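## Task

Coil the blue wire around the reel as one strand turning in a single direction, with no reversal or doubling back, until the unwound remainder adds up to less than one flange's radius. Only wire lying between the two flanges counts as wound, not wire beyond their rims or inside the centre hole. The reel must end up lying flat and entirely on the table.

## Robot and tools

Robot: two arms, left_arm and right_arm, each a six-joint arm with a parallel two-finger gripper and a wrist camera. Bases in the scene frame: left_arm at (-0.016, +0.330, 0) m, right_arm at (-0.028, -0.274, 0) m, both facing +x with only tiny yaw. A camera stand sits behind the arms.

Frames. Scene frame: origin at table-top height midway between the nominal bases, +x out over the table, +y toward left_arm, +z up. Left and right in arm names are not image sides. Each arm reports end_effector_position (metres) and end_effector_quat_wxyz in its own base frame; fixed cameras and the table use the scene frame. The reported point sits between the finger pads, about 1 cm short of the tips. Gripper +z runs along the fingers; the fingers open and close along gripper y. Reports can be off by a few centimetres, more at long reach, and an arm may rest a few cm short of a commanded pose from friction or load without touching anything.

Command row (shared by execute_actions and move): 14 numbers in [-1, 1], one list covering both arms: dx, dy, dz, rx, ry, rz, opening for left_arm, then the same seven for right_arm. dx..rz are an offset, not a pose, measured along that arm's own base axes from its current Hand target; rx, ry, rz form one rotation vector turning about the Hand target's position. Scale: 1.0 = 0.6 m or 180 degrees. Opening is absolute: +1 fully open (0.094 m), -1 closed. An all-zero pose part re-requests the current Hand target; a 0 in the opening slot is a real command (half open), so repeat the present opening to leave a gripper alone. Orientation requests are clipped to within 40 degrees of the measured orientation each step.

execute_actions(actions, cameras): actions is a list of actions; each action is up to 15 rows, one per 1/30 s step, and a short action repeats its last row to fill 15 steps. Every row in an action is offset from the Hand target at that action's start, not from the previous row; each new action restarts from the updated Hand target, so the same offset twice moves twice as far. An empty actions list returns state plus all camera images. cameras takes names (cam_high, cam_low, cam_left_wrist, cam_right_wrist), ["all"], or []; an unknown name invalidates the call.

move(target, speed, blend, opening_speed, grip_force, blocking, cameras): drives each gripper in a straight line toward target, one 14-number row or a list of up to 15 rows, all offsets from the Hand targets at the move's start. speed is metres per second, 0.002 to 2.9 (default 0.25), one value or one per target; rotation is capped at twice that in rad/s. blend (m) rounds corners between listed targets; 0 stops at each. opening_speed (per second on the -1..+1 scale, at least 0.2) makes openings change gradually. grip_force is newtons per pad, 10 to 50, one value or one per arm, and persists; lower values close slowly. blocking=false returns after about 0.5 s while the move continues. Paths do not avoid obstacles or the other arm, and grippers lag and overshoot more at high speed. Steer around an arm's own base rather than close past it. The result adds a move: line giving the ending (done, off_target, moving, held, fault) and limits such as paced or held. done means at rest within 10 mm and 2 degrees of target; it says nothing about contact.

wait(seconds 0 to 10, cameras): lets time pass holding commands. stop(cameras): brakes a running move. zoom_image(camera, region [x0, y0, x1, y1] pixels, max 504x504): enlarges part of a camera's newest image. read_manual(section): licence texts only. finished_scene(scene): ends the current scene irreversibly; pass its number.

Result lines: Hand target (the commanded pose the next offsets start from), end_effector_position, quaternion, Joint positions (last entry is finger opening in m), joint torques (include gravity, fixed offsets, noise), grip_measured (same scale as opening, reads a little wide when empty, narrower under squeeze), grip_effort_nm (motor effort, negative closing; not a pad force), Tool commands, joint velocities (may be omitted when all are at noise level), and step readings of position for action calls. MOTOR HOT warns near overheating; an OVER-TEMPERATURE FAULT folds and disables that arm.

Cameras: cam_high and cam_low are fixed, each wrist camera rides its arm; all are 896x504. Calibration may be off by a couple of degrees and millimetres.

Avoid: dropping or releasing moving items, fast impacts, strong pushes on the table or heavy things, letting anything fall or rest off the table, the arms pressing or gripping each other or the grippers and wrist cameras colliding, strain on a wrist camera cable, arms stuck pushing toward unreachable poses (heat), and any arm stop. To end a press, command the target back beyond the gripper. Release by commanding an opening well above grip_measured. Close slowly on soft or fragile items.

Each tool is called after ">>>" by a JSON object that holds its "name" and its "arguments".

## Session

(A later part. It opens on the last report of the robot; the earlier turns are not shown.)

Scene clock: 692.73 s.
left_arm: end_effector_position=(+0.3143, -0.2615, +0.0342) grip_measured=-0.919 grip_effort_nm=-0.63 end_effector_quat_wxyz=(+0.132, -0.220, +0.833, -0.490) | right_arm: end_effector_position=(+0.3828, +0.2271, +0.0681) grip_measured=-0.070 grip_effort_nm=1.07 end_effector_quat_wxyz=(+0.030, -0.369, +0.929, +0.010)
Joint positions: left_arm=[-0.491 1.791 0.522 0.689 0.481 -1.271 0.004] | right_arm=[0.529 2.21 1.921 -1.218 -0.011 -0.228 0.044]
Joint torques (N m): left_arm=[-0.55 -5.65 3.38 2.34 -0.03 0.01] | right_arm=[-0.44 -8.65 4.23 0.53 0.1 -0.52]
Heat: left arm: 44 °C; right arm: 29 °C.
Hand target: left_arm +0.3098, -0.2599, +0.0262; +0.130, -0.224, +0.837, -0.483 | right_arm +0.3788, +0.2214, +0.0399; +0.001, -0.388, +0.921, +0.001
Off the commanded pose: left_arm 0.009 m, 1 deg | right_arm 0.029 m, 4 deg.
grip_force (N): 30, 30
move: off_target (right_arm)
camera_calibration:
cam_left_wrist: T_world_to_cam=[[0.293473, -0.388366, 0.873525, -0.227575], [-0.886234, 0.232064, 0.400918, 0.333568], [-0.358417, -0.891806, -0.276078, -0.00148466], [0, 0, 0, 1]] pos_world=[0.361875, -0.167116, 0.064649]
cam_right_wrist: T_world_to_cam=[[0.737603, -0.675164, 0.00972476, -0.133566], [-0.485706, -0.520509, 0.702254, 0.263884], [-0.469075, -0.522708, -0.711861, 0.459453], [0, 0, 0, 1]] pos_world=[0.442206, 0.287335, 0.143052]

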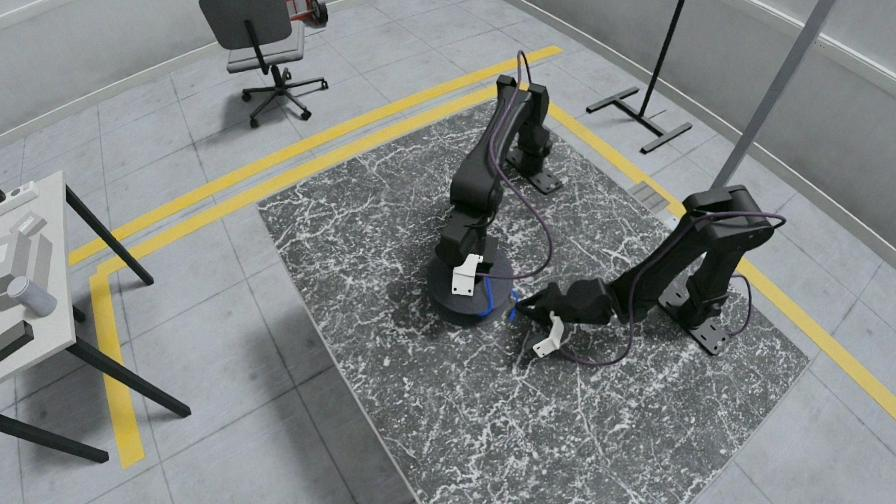

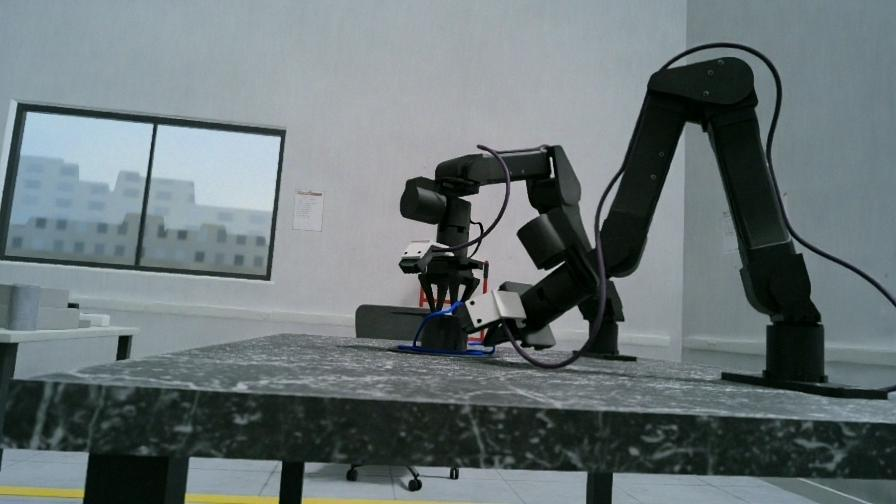

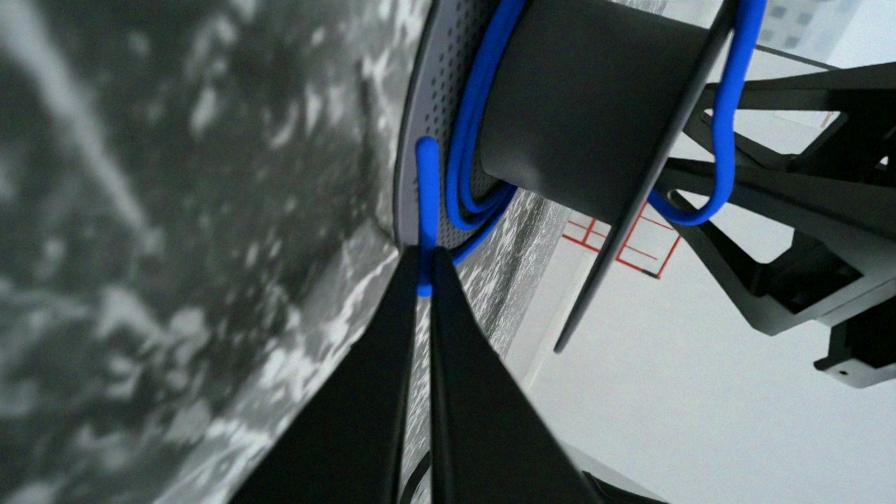

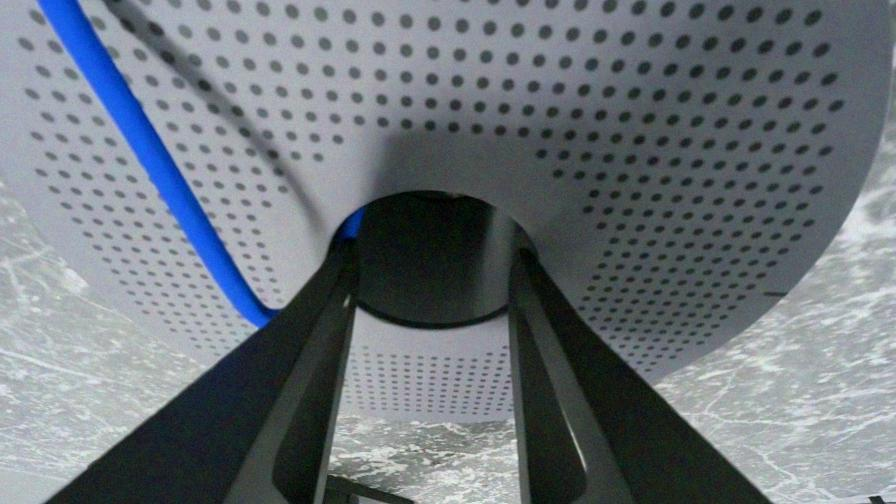

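>>> {"name": "move", "arguments": {"target": [[0,0,0,0,0,0,-0.97,0,0,0,0,0,0,-0.93],[0,0,0,0,0,0,-0.97,0,0,0.1167,0,0,0,-0.93],[-0.0417,0.0722,0,0,0,0,-0.97,0,0,0.1167,0,0,-0.69,-0.93]], "speed": [0.1,0.12,0.6], "cameras": ["cam_right_wrist","cam_left_wrist"]}}

Scene clock: 815.23 s.
left_arm: end_effector_position=(+0.2894, -0.2200, +0.0250) grip_measured=-0.919 grip_effort_nm=-0.64 end_effector_quat_wxyz=(+0.131, -0.227, +0.836, -0.483) | right_arm: end_effector_position=(+0.3758, +0.2219, +0.1119) grip_measured=-0.928 grip_effort_nm=-0.14 end_effector_quat_wxyz=(-0.001, +0.628, +0.779, +0.006)
Joint positions: left_arm=[-0.389 1.7 0.367 0.705 0.553 -1.208 0.004] | right_arm=[0.529 2.242 2.15 -1.467 -0.006 1.886 0.003]
Joint torques (N m): left_arm=[0.66 -6.95 2.97 2 0.22 0.14] | right_arm=[-0.31 -10.97 8.53 0.02 0.09 0.17]
Heat: left arm: 45 °C; right arm: 29 °C.
Hand target: left_arm +0.2848, -0.2167, +0.0262; +0.130, -0.224, +0.837, -0.483 | right_arm +0.3788, +0.2214, +0.1100; +0.001, +0.633, +0.775, +0.000
Off the commanded pose: left_arm 0.006 m, 0 deg | right_arm 0.004 m, 1 deg.
grip_force (N): 30, 30
move: done
camera_calibration:
cam_left_wrist: T_world_to_cam=[[0.309037, -0.394818, 0.865226, -0.201755], [-0.883319, 0.218023, 0.414987, 0.301209], [-0.352484, -0.892516, -0.281373, 0.0223114], [0, 0, 0, 1]] pos_world=[0.336278, -0.125414, 0.0558436]
cam_right_wrist: T_world_to_cam=[[-0.959063, -0.283075, -0.00816425, 0.420306], [-0.192586, 0.630805, 0.751662, -0.144235], [-0.207627, 0.722464, -0.659497, 0.104259], [0, 0, 0, 1]] pos_world=[0.396969, 0.134639, 0.180606]
Images, in order (width x height): cam_left_wrist 896x504, cam_right_wrist 896x504.

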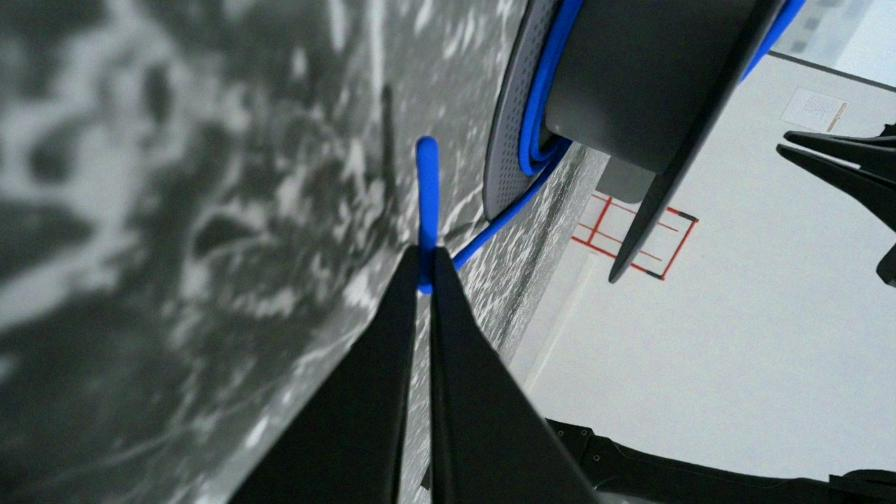

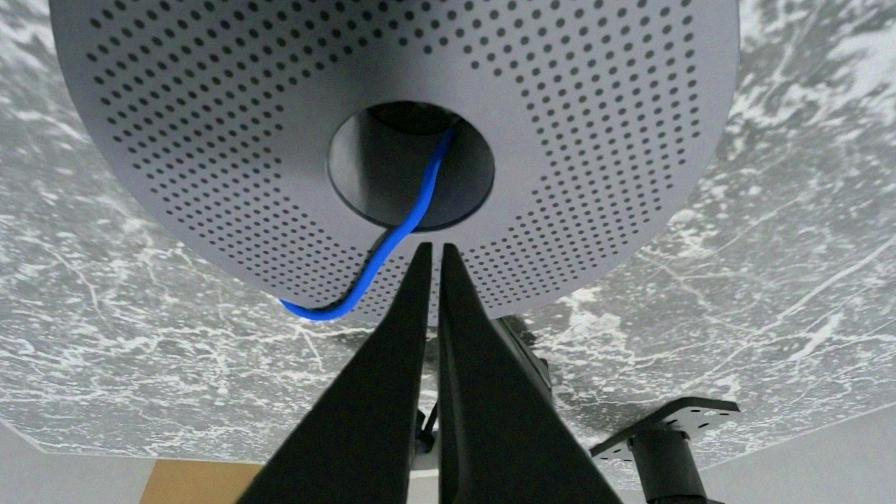

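>>> {"name": "move", "arguments": {"target": [[0,0,0,0,0,0,-0.97,0,0,-0.1167,0,0,0,-0.93],[0,0,0,0,0,0,-0.97,0,0,-0.1167,0,0,0,-0.06]], "speed": [0.1,0.1], "cameras": ["cam_right_wrist","cam_high","cam_low"]}}

>>> {"name": "zoom_image", "arguments": {"camera": "cam_high", "region": [380, 200, 600, 360]}}

>>> {"name": "zoom_image", "arguments": {"camera": "cam_low", "region": [360, 270, 560, 380]}}

Scene clock: 846.20 s.
left_arm: end_effector_position=(+0.2894, -0.2200, +0.0250) grip_measured=-0.919 grip_effort_nm=-0.64 end_effector_quat_wxyz=(+0.131, -0.227, +0.836, -0.483) | right_arm: end_effector_position=(+0.3821, +0.2258, +0.0644) grip_measured=-0.081 grip_effort_nm=1.12 end_effector_quat_wxyz=(+0.006, +0.628, +0.777, +0.026)
Joint positions: left_arm=[-0.389 1.7 0.367 0.705 0.553 -1.208 0.004] | right_arm=[0.529 2.217 1.918 -1.22 -0.007 1.889 0.043]
Joint torques (N m): left_arm=[0.65 -6.97 2.95 2 0.22 0.16] | right_arm=[-0.13 -9.09 4.46 0.51 0.1 0.14]
Heat: left arm: 45 °C; right arm: 31 °C.
Hand target: left_arm +0.2848, -0.2167, +0.0262; +0.130, -0.224, +0.837, -0.483 | right_arm +0.3787, +0.2213, +0.0400; +0.001, +0.633, +0.774, +0.000
Off the commanded pose: left_arm 0.006 m, 0 deg | right_arm 0.025 m, 3 deg.
grip_force (N): 30, 30
move: off_target (right_arm); target 2's new opening was sent with right_arm's hand 0.013 m and 2 deg from that target
camera_calibration:
cam_right_wrist: T_world_to_cam=[[-0.958922, -0.279601, -0.0478722, 0.428763], [-0.217197, 0.615133, 0.757916, -0.097162], [-0.182466, 0.73718, -0.650593, 0.0579721], [0, 0, 0, 1]] pos_world=[0.400625, 0.136914, 0.131883]
Images, in order (width x height): cam_high 896x504, cam_low 896x504, cam_right_wrist 896x504.

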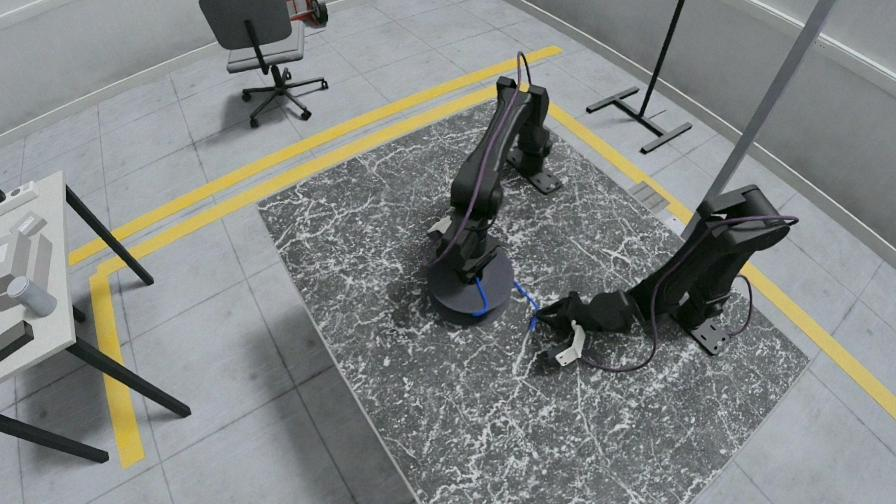

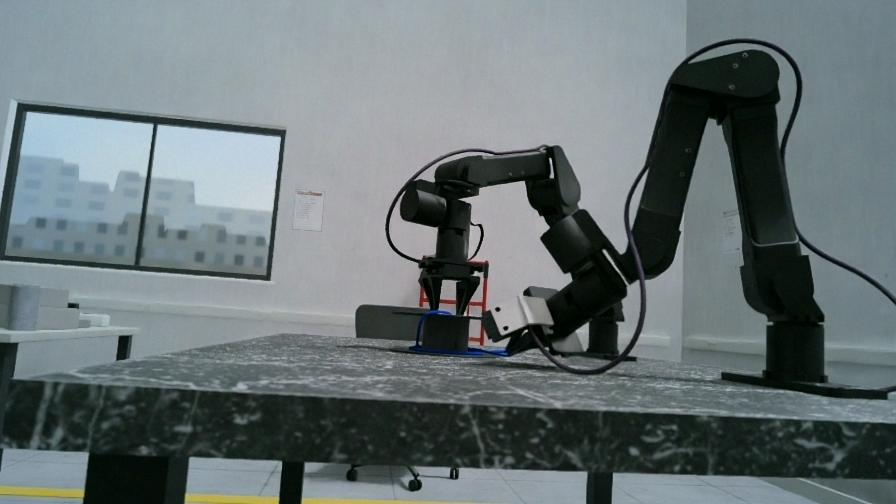

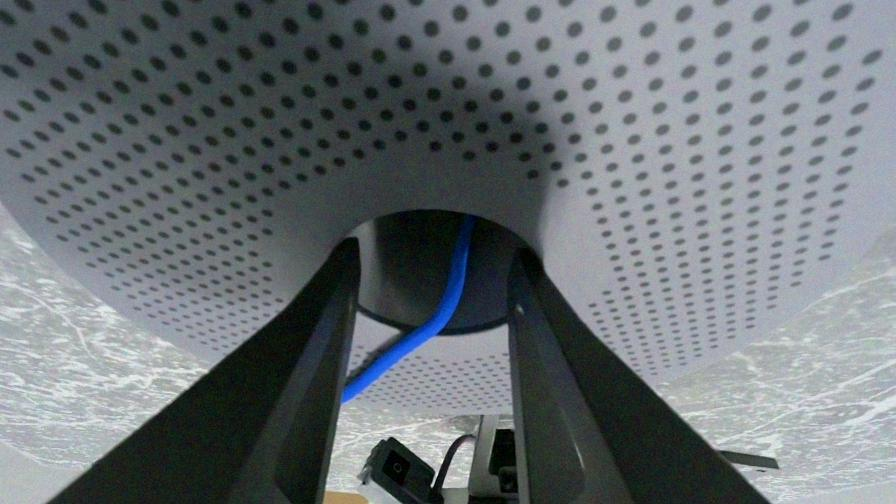

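Scaled by 2.291 from the camera's 896x504 image, which has a finer 1280x720 frame.

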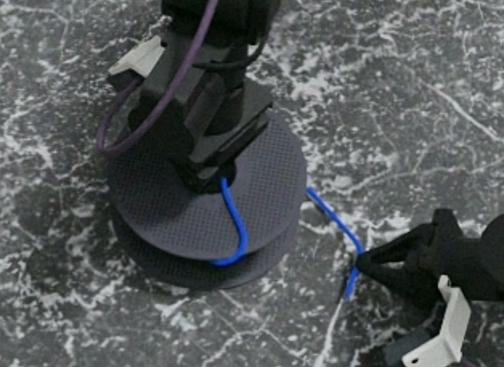

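Scaled by 2.520 from the camera's 896x504 image, which has a finer 1280x720 frame.

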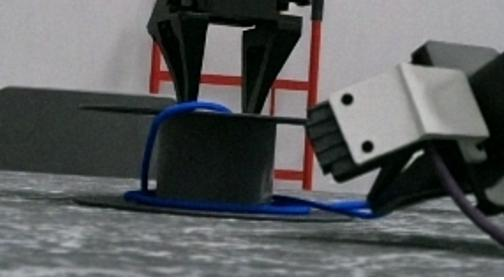

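>>> {"name": "move", "arguments": {"target": [0.0167,-0.0289,0,0,0,0,-0.97,0,0,0,0,0,0.2,-0.05], "speed": 0.2, "cameras": ["cam_high","cam_low","cam_left_wrist"]}}

>>> {"name": "zoom_image", "arguments": {"camera": "cam_high", "region": [380, 200, 600, 360]}}

>>> {"name": "zoom_image", "arguments": {"camera": "cam_low", "region": [360, 270, 560, 380]}}

Scene clock: 861.60 s.
left_arm: end_effector_position=(+0.2880, -0.2297, +0.0236) grip_measured=-0.919 grip_effort_nm=-0.64 end_effector_quat_wxyz=(+0.124, -0.226, +0.838, -0.482) | right_arm: end_effector_position=(+0.3809, +0.2272, +0.0644) grip_measured=-0.073 grip_effort_nm=1.22 end_effector_quat_wxyz=(+0.009, +0.380, +0.924, +0.025)
Joint positions: left_arm=[-0.424 1.716 0.384 0.705 0.534 -1.228 0.004] | right_arm=[0.529 2.217 1.918 -1.221 -0.017 1.31 0.044]
Joint torques (N m): left_arm=[-0.66 -4.7 6.61 2.1 0 0] | right_arm=[-0.28 -9.26 4.38 0.53 0.19 -0.46]
Heat: left arm: 45 °C; right arm: 30 °C.
Hand target: left_arm +0.2948, -0.2340, +0.0262; +0.130, -0.224, +0.837, -0.483 | right_arm +0.3788, +0.2214, +0.0400; +0.001, +0.362, +0.932, +0.000
Off the commanded pose: left_arm 0.009 m, 1 deg | right_arm 0.025 m, 4 deg.
grip_force (N): 30, 30
move: off_target (right_arm)
camera_calibration:
cam_left_wrist: T_world_to_cam=[[0.314229, -0.398637, 0.861596, -0.20634], [-0.87692, 0.225805, 0.424291, 0.302403], [-0.363691, -0.888876, -0.278619, 0.0168114], [0, 0, 0, 1]] pos_world=[0.336135, -0.135595, 0.0541589]
Images, in order (width x height): cam_high 896x504, cam_low 896x504, cam_left_wrist 896x504.

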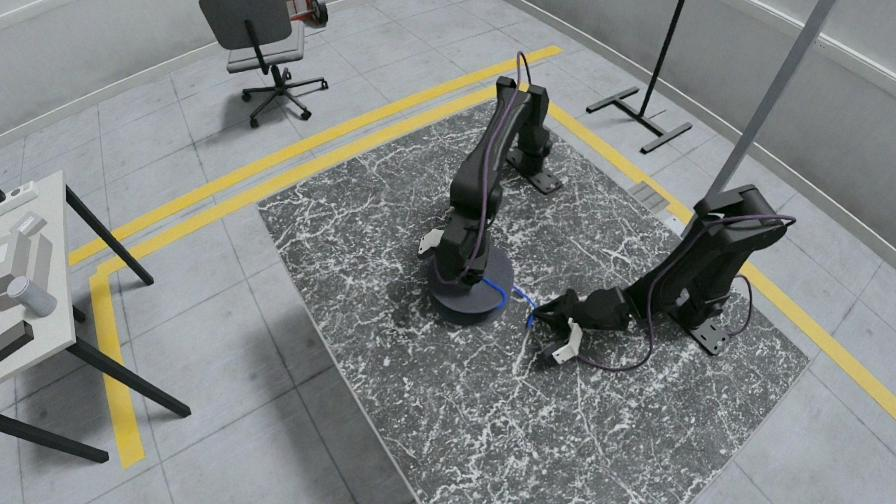

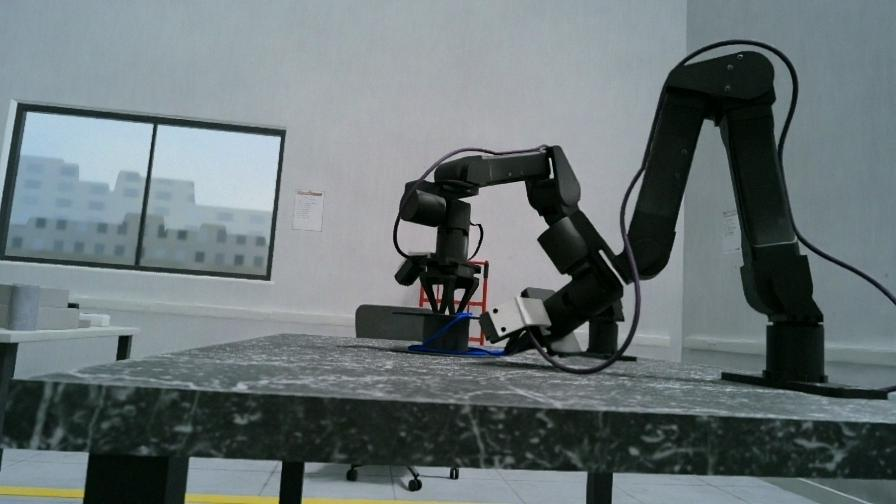

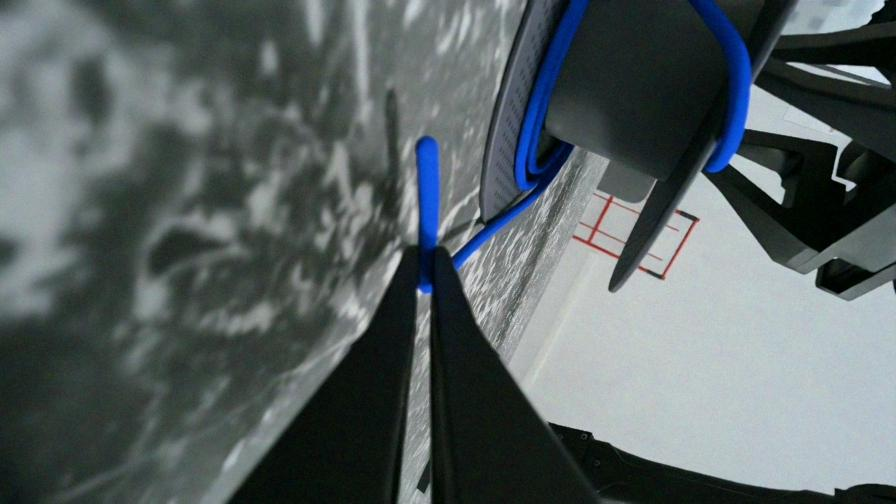

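Scaled by 2.291 from the camera's 896x504 image, which has a finer 1280x720 frame.

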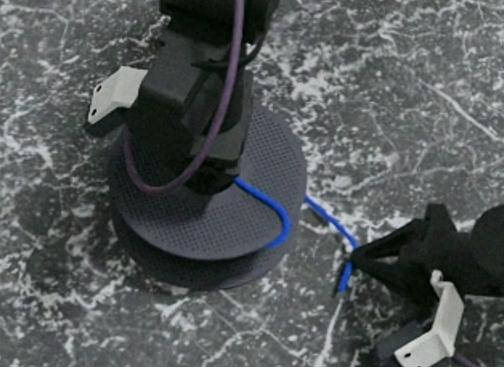

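Scaled by 2.520 from the camera's 896x504 image, which has a finer 1280x720 frame.

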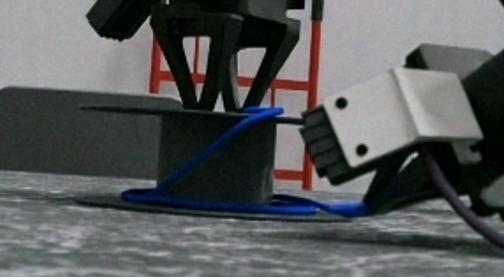

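>>> {"name": "move", "arguments": {"target": [0.0208,-0.0361,0,0,0,0,-0.97,0,0,0,0,0,0.2,-0.05], "speed": 0.2, "cameras": ["cam_high","cam_low","cam_left_wrist"]}}

>>> {"name": "zoom_image", "arguments": {"camera": "cam_high", "region": [380, 200, 600, 360]}}

>>> {"name": "zoom_image", "arguments": {"camera": "cam_low", "region": [360, 270, 560, 380]}}

Scene clock: 872.27 s.
left_arm: end_effector_position=(+0.3008, -0.2510, +0.0241) grip_measured=-0.919 grip_effort_nm=-0.64 end_effector_quat_wxyz=(+0.125, -0.225, +0.838, -0.482) | right_arm: end_effector_position=(+0.3808, +0.2261, +0.0646) grip_measured=-0.072 grip_effort_nm=1.16 end_effector_quat_wxyz=(+0.017, +0.076, +0.997, +0.019)
Joint positions: left_arm=[-0.48 1.777 0.463 0.705 0.489 -1.264 0.004] | right_arm=[0.529 2.216 1.918 -1.223 -0.012 0.681 0.044]
Joint torques (N m): left_arm=[-0.65 -5.23 6.74 2.14 -0.02 0.02] | right_arm=[-0.39 -9.13 4.34 0.56 0.1 -0.46]
Heat: left arm: 45 °C; right arm: 29 °C.
Hand target: left_arm +0.3074, -0.2556, +0.0263; +0.130, -0.224, +0.836, -0.483 | right_arm +0.3787, +0.2213, +0.0399; +0.001, +0.057, +0.998, +0.000
Off the commanded pose: left_arm 0.008 m, 1 deg | right_arm 0.025 m, 4 deg.
grip_force (N): 30, 30
move: off_target (right_arm)
camera_calibration:
cam_left_wrist: T_world_to_cam=[[0.313446, -0.398894, 0.861763, -0.219003], [-0.877043, 0.226319, 0.423763, 0.318507], [-0.36407, -0.88863, -0.278909, 0.00286875], [0, 0, 0, 1]] pos_world=[0.349035, -0.156894, 0.0545576]
Images, in order (width x height): cam_high 896x504, cam_low 896x504, cam_left_wrist 896x504.

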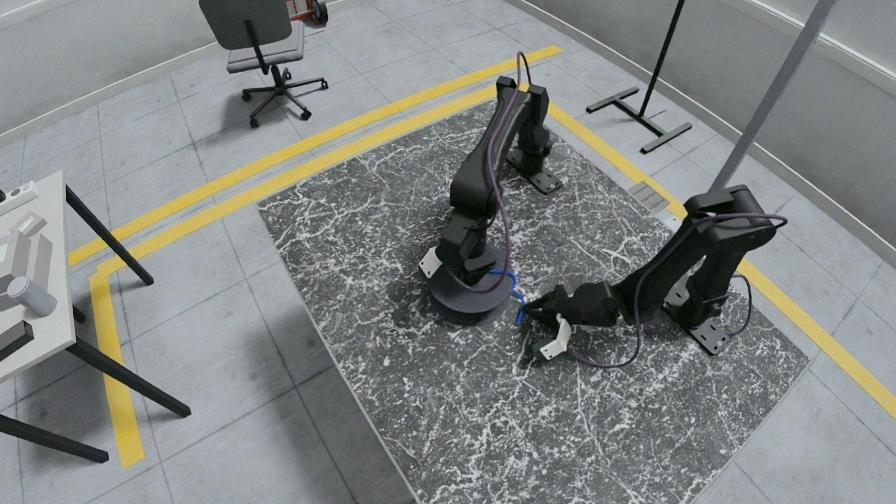

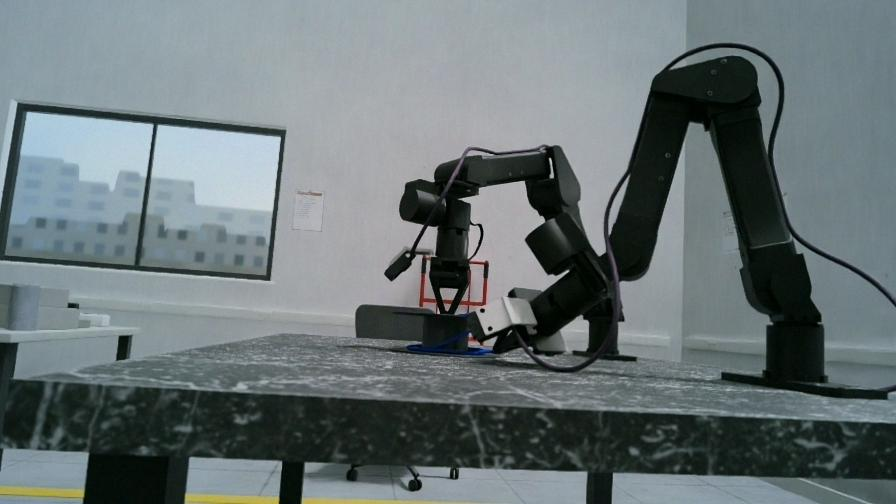

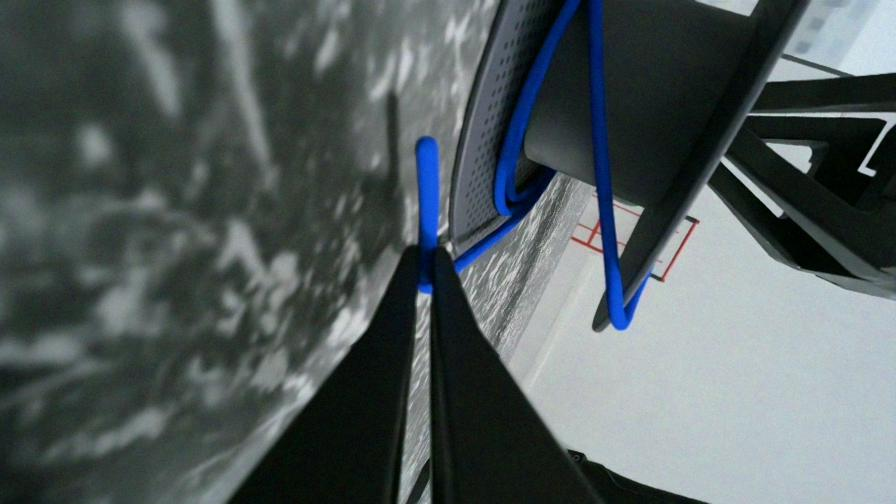

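Scaled by 2.291 from the camera's 896x504 image, which has a finer 1280x720 frame.

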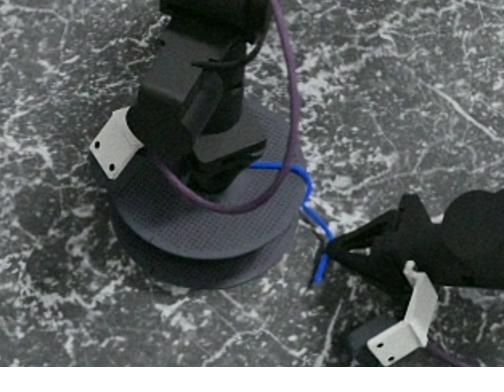

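Scaled by 2.520 from the camera's 896x504 image, which has a finer 1280x720 frame.

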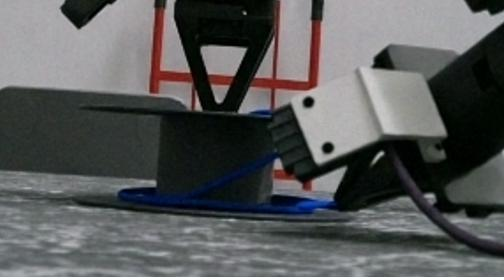

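>>> {"name": "move", "arguments": {"target": [0.0167,-0.0289,0,0,0,0,-0.97,0,0,0,0,0,0.28,-0.05], "speed": 0.2, "cameras": ["cam_high","cam_low","cam_left_wrist"]}}

>>> {"name": "zoom_image", "arguments": {"camera": "cam_high", "region": [380, 200, 600, 360]}}

>>> {"name": "zoom_image", "arguments": {"camera": "cam_low", "region": [360, 270, 560, 380]}}

Scene clock: 883.33 s.
left_arm: end_effector_position=(+0.3120, -0.2687, +0.0259) grip_measured=-0.919 grip_effort_nm=-0.64 end_effector_quat_wxyz=(+0.127, -0.223, +0.836, -0.485) | right_arm: end_effector_position=(+0.3805, +0.2274, +0.0653) grip_measured=-0.069 grip_effort_nm=1.01 end_effector_quat_wxyz=(+0.024, -0.354, +0.935, +0.014)
Joint positions: left_arm=[-0.519 1.825 0.531 0.705 0.457 -1.289 0.004] | right_arm=[0.529 2.216 1.92 -1.223 -0.019 -0.196 0.044]
Joint torques (N m): left_arm=[-0.65 -5.67 6.93 2.07 -0.04 0.01] | right_arm=[-0.39 -9.13 4.26 0.53 0.18 -0.49]
Heat: left arm: 45 °C; right arm: 29 °C.
Hand target: left_arm +0.3173, -0.2731, +0.0262; +0.130, -0.224, +0.837, -0.483 | right_arm +0.3787, +0.2213, +0.0400; +0.001, -0.374, +0.927, +0.001
Off the commanded pose: left_arm 0.007 m, 0 deg | right_arm 0.026 m, 4 deg.
grip_force (N): 30, 30
move: off_target (right_arm)
camera_calibration:
cam_left_wrist: T_world_to_cam=[[0.306612, -0.395347, 0.865846, -0.228187], [-0.880129, 0.228623, 0.416059, 0.333271], [-0.36244, -0.889625, -0.277858, -0.00921161], [0, 0, 0, 1]] pos_world=[0.359947, -0.174601, 0.0563549]
Images, in order (width x height): cam_high 896x504, cam_low 896x504, cam_left_wrist 896x504.

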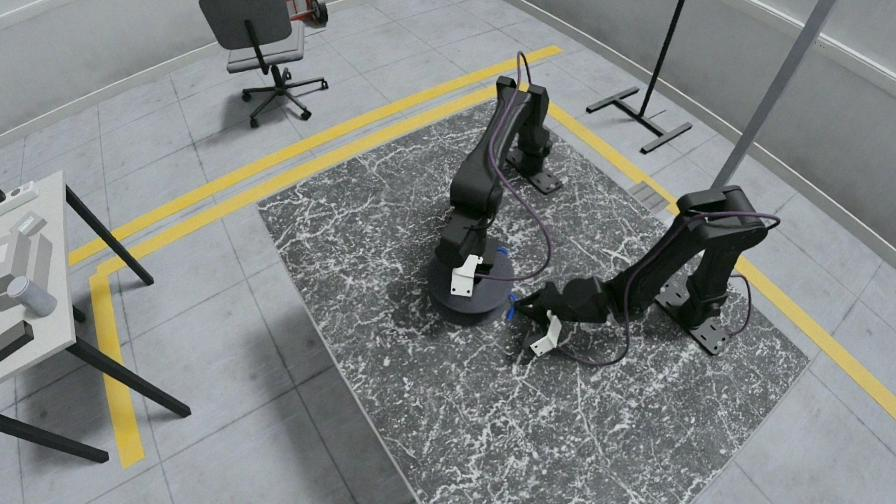

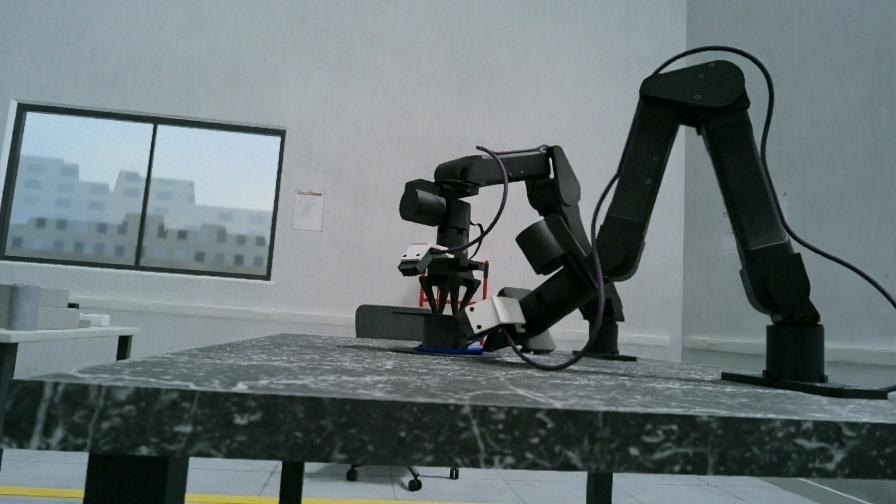

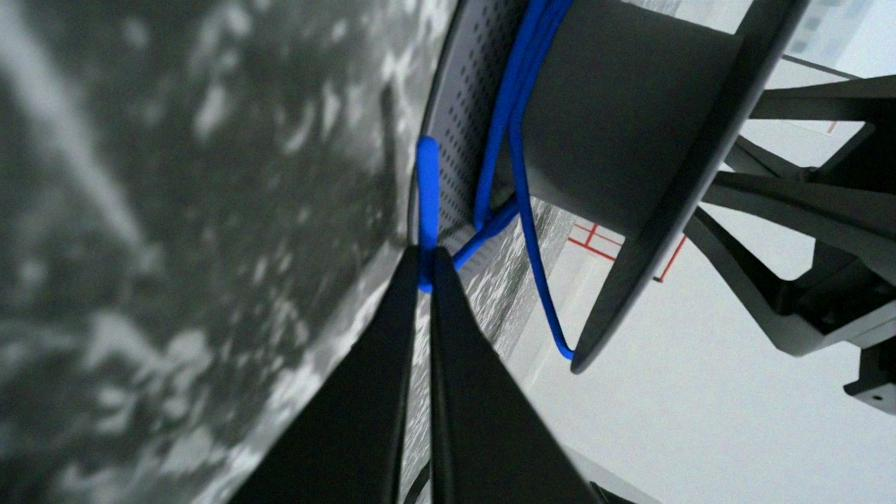

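Scaled by 2.291 from the camera's 896x504 image, which has a finer 1280x720 frame.

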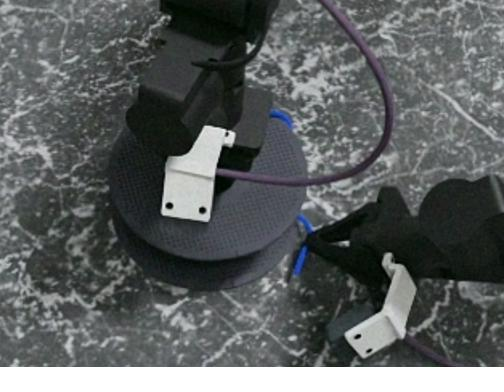

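Scaled by 2.520 from the camera's 896x504 image, which has a finer 1280x720 frame.

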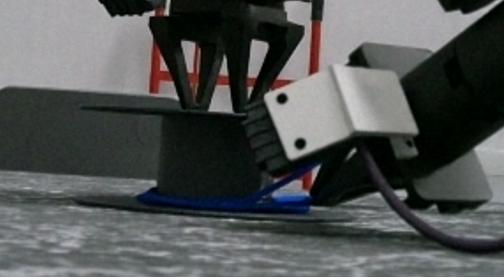

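>>> {"name": "move", "arguments": {"target": [[0,0,0,0,0,0,-0.97,0,0,0,0,0,0,-0.93],[0,0,0,0,0,0,-0.97,0,0,0.1167,0,0,0,-0.93],[0,0,0,0,0,0,-0.97,0,0,0.1167,0,0,-0.69,-0.93]], "speed": [0.1,0.12,0.6], "cameras": ["cam_right_wrist","cam_left_wrist","cam_high"]}}

>>> {"name": "zoom_image", "arguments": {"camera": "cam_high", "region": [380, 200, 600, 360]}}

Scene clock: 899.40 s.
left_arm: end_effector_position=(+0.3120, -0.2687, +0.0259) grip_measured=-0.919 grip_effort_nm=-0.64 end_effector_quat_wxyz=(+0.127, -0.223, +0.836, -0.485) | right_arm: end_effector_position=(+0.3757, +0.2219, +0.1119) grip_measured=-0.928 grip_effort_nm=-0.13 end_effector_quat_wxyz=(-0.001, +0.640, +0.769, +0.006)
Joint positions: left_arm=[-0.519 1.825 0.531 0.705 0.457 -1.289 0.004] | right_arm=[0.529 2.242 2.15 -1.467 -0.006 1.917 0.003]
Joint torques (N m): left_arm=[-0.65 -5.68 6.93 2.07 -0.03 0.01] | right_arm=[-0.16 -10.97 8.5 0.07 0.09 0.13]
Heat: left arm: 45 °C; right arm: 29 °C.
Hand target: left_arm +0.3173, -0.2731, +0.0262; +0.130, -0.224, +0.837, -0.483 | right_arm +0.3788, +0.2214, +0.1101; +0.001, +0.645, +0.765, +0.000
Off the commanded pose: left_arm 0.007 m, 0 deg | right_arm 0.004 m, 1 deg.
grip_force (N): 30, 30
move: done
camera_calibration:
cam_left_wrist: T_world_to_cam=[[0.306612, -0.395347, 0.865846, -0.228187], [-0.880129, 0.228623, 0.416059, 0.333271], [-0.36244, -0.889625, -0.277858, -0.00921161], [0, 0, 0, 1]] pos_world=[0.359947, -0.174601, 0.0563549]
cam_right_wrist: T_world_to_cam=[[-0.967446, -0.252969, -0.00736504, 0.416578], [-0.172087, 0.636228, 0.752064, -0.153154], [-0.185563, 0.728849, -0.659049, 0.0944661], [0, 0, 0, 1]] pos_world=[0.394191, 0.13397, 0.180507]
Images, in order (width x height): cam_high 896x504, cam_left_wrist 896x504, cam_right_wrist 896x504.

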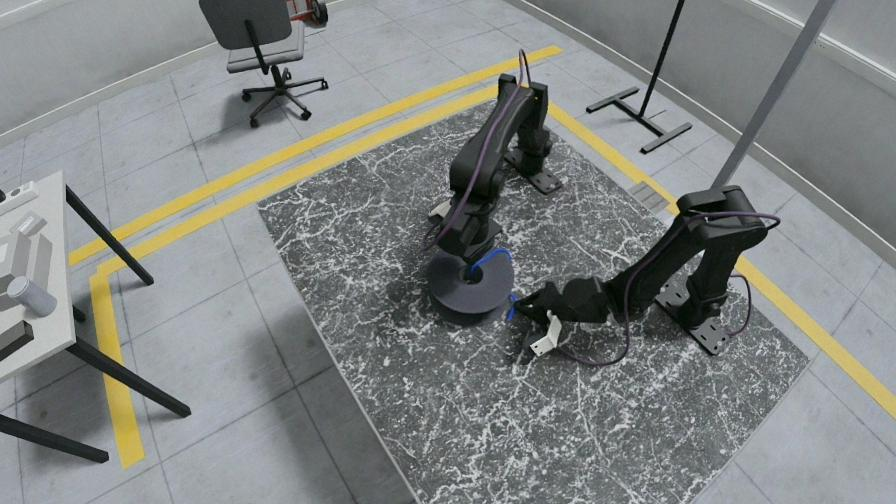

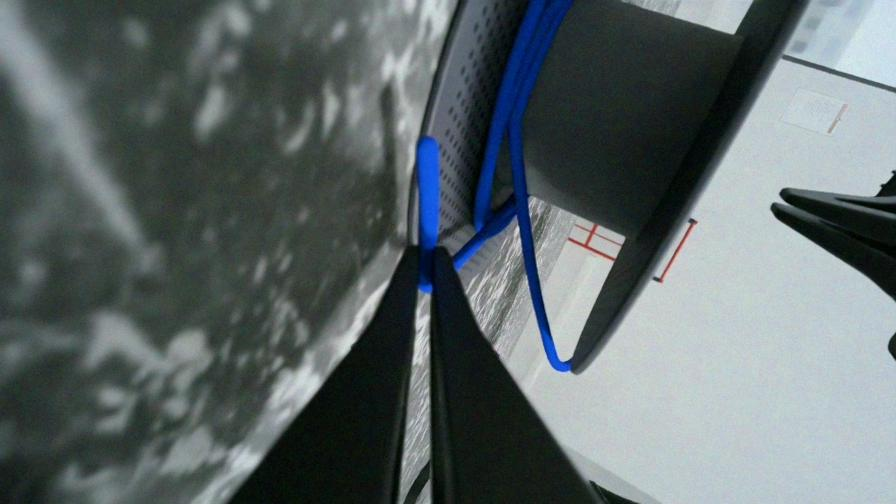

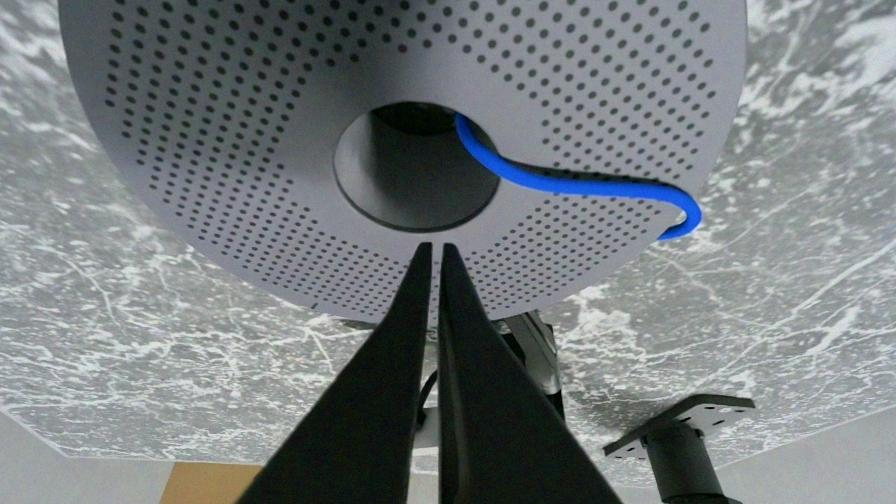

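Scaled by 2.291 from the camera's 896x504 image, which has a finer 1280x720 frame.

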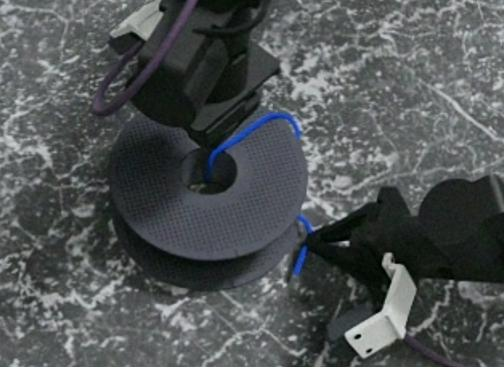

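>>> {"name": "move", "arguments": {"target": [0,0,0,0,0,0,-0.97,-0.0532,-0.0088,0,0,0,0.5,-0.3], "speed": 0.3, "cameras": ["cam_right_wrist","cam_high"]}}

>>> {"name": "zoom_image", "arguments": {"camera": "cam_high", "region": [380, 200, 600, 360]}}

Scene clock: 957.27 s.
left_arm: end_effector_position=(+0.3120, -0.2687, +0.0259) grip_measured=-0.919 grip_effort_nm=-0.63 end_effector_quat_wxyz=(+0.127, -0.223, +0.836, -0.485) | right_arm: end_effector_position=(+0.3453, +0.2143, +0.0970) grip_measured=-0.302 grip_effort_nm=0.11 end_effector_quat_wxyz=(-0.023, -0.077, +0.997, -0.008)
Joint positions: left_arm=[-0.519 1.825 0.531 0.705 0.457 -1.289 0.004] | right_arm=[0.55 2.16 1.955 -1.415 -0.006 0.396 0.033]
Joint torques (N m): left_arm=[-0.64 -5.67 6.87 2.07 -0.03 0.02] | right_arm=[0.43 -16.68 4.88 0.37 0.07 -0.13]
Heat: left arm: 45 °C; right arm: 32 °C.
Hand target: left_arm +0.3173, -0.2731, +0.0262; +0.130, -0.224, +0.837, -0.483 | right_arm +0.3468, +0.2160, +0.1100; +0.000, -0.085, +0.996, +0.001
Off the commanded pose: left_arm 0.007 m, 0 deg | right_arm 0.013 m, 3 deg.
grip_force (N): 30, 30
move: off_target (right_arm)
camera_calibration:
cam_right_wrist: T_world_to_cam=[[0.225041, -0.97429, 0.0107749, 0.126204], [-0.615254, -0.133519, 0.776939, 0.173276], [-0.755525, -0.181473, -0.629483, 0.473628], [0, 0, 0, 1]] pos_world=[0.436046, 0.232045, 0.162156]
Images, in order (width x height): cam_high 896x504, cam_right_wrist 896x504.

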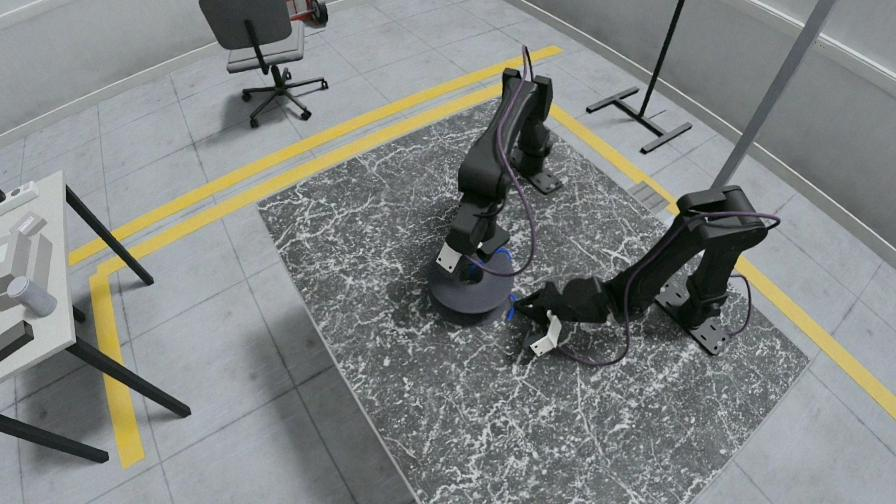

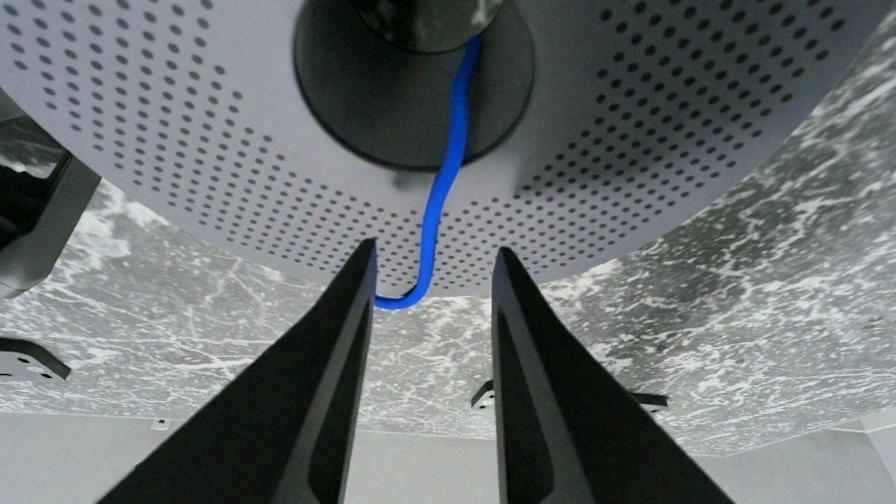

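Scaled by 2.291 from the camera's 896x504 image, which has a finer 1280x720 frame.

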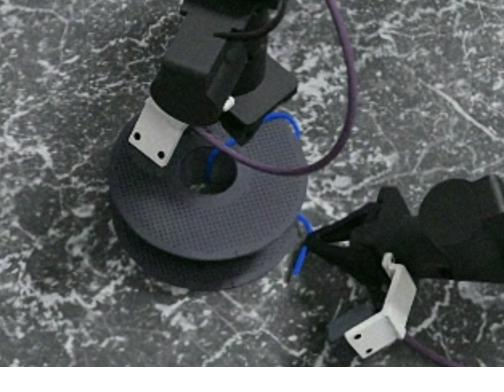

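>>> {"name": "move", "arguments": {"target": [0,0,0,0,0,0,-0.97,0,0,-0.03,0,0,0,-0.3], "speed": 0.1, "cameras": ["cam_right_wrist","cam_low"]}}

>>> {"name": "zoom_image", "arguments": {"camera": "cam_low", "region": [360, 270, 560, 380]}}

Scene clock: 972.13 s.
left_arm: end_effector_position=(+0.3120, -0.2687, +0.0259) grip_measured=-0.919 grip_effort_nm=-0.63 end_effector_quat_wxyz=(+0.127, -0.223, +0.836, -0.485) | right_arm: end_effector_position=(+0.3450, +0.2140, +0.0796) grip_measured=-0.302 grip_effort_nm=0.11 end_effector_quat_wxyz=(-0.022, -0.077, +0.997, -0.008)
Joint positions: left_arm=[-0.519 1.825 0.531 0.705 0.457 -1.289 0.004] | right_arm=[0.55 2.156 1.881 -1.342 -0.006 0.396 0.033]
Joint torques (N m): left_arm=[-0.64 -5.7 6.89 2.07 -0.05 0.02] | right_arm=[0.32 -16.57 4.81 0.32 0.08 -0.12]
Heat: left arm: 45 °C; right arm: 30 °C.
Hand target: left_arm +0.3173, -0.2731, +0.0262; +0.130, -0.224, +0.837, -0.483 | right_arm +0.3469, +0.2161, +0.0921; +0.001, -0.085, +0.996, +0.001
Off the commanded pose: left_arm 0.007 m, 0 deg | right_arm 0.013 m, 3 deg.
grip_force (N): 30, 30
move: off_target (right_arm)
camera_calibration:
cam_right_wrist: T_world_to_cam=[[0.225783, -0.974123, 0.0102811, 0.125918], [-0.616113, -0.134613, 0.77607, 0.187046], [-0.754603, -0.181558, -0.630564, 0.462141], [0, 0, 0, 1]] pos_world=[0.435545, 0.231744, 0.144954]
Images, in order (width x height): cam_low 896x504, cam_right_wrist 896x504.

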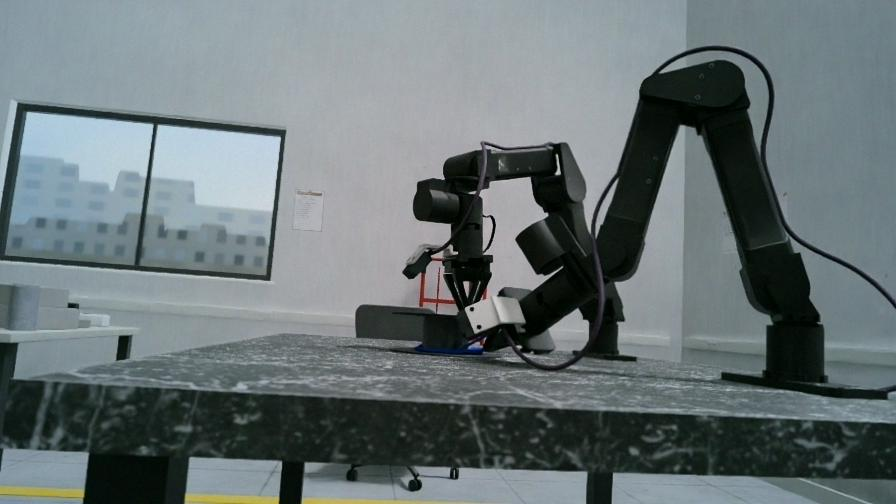

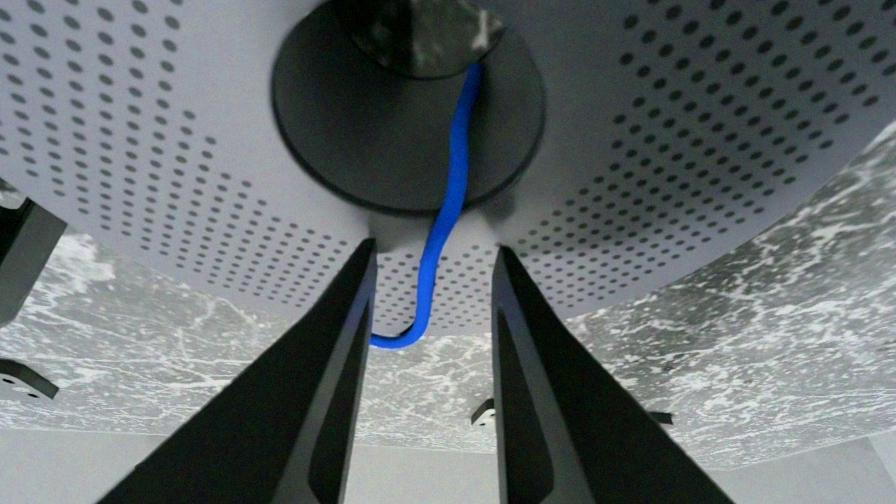

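Scaled by 2.520 from the camera's 896x504 image, which has a finer 1280x720 frame.

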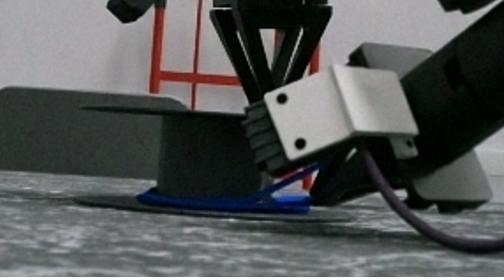

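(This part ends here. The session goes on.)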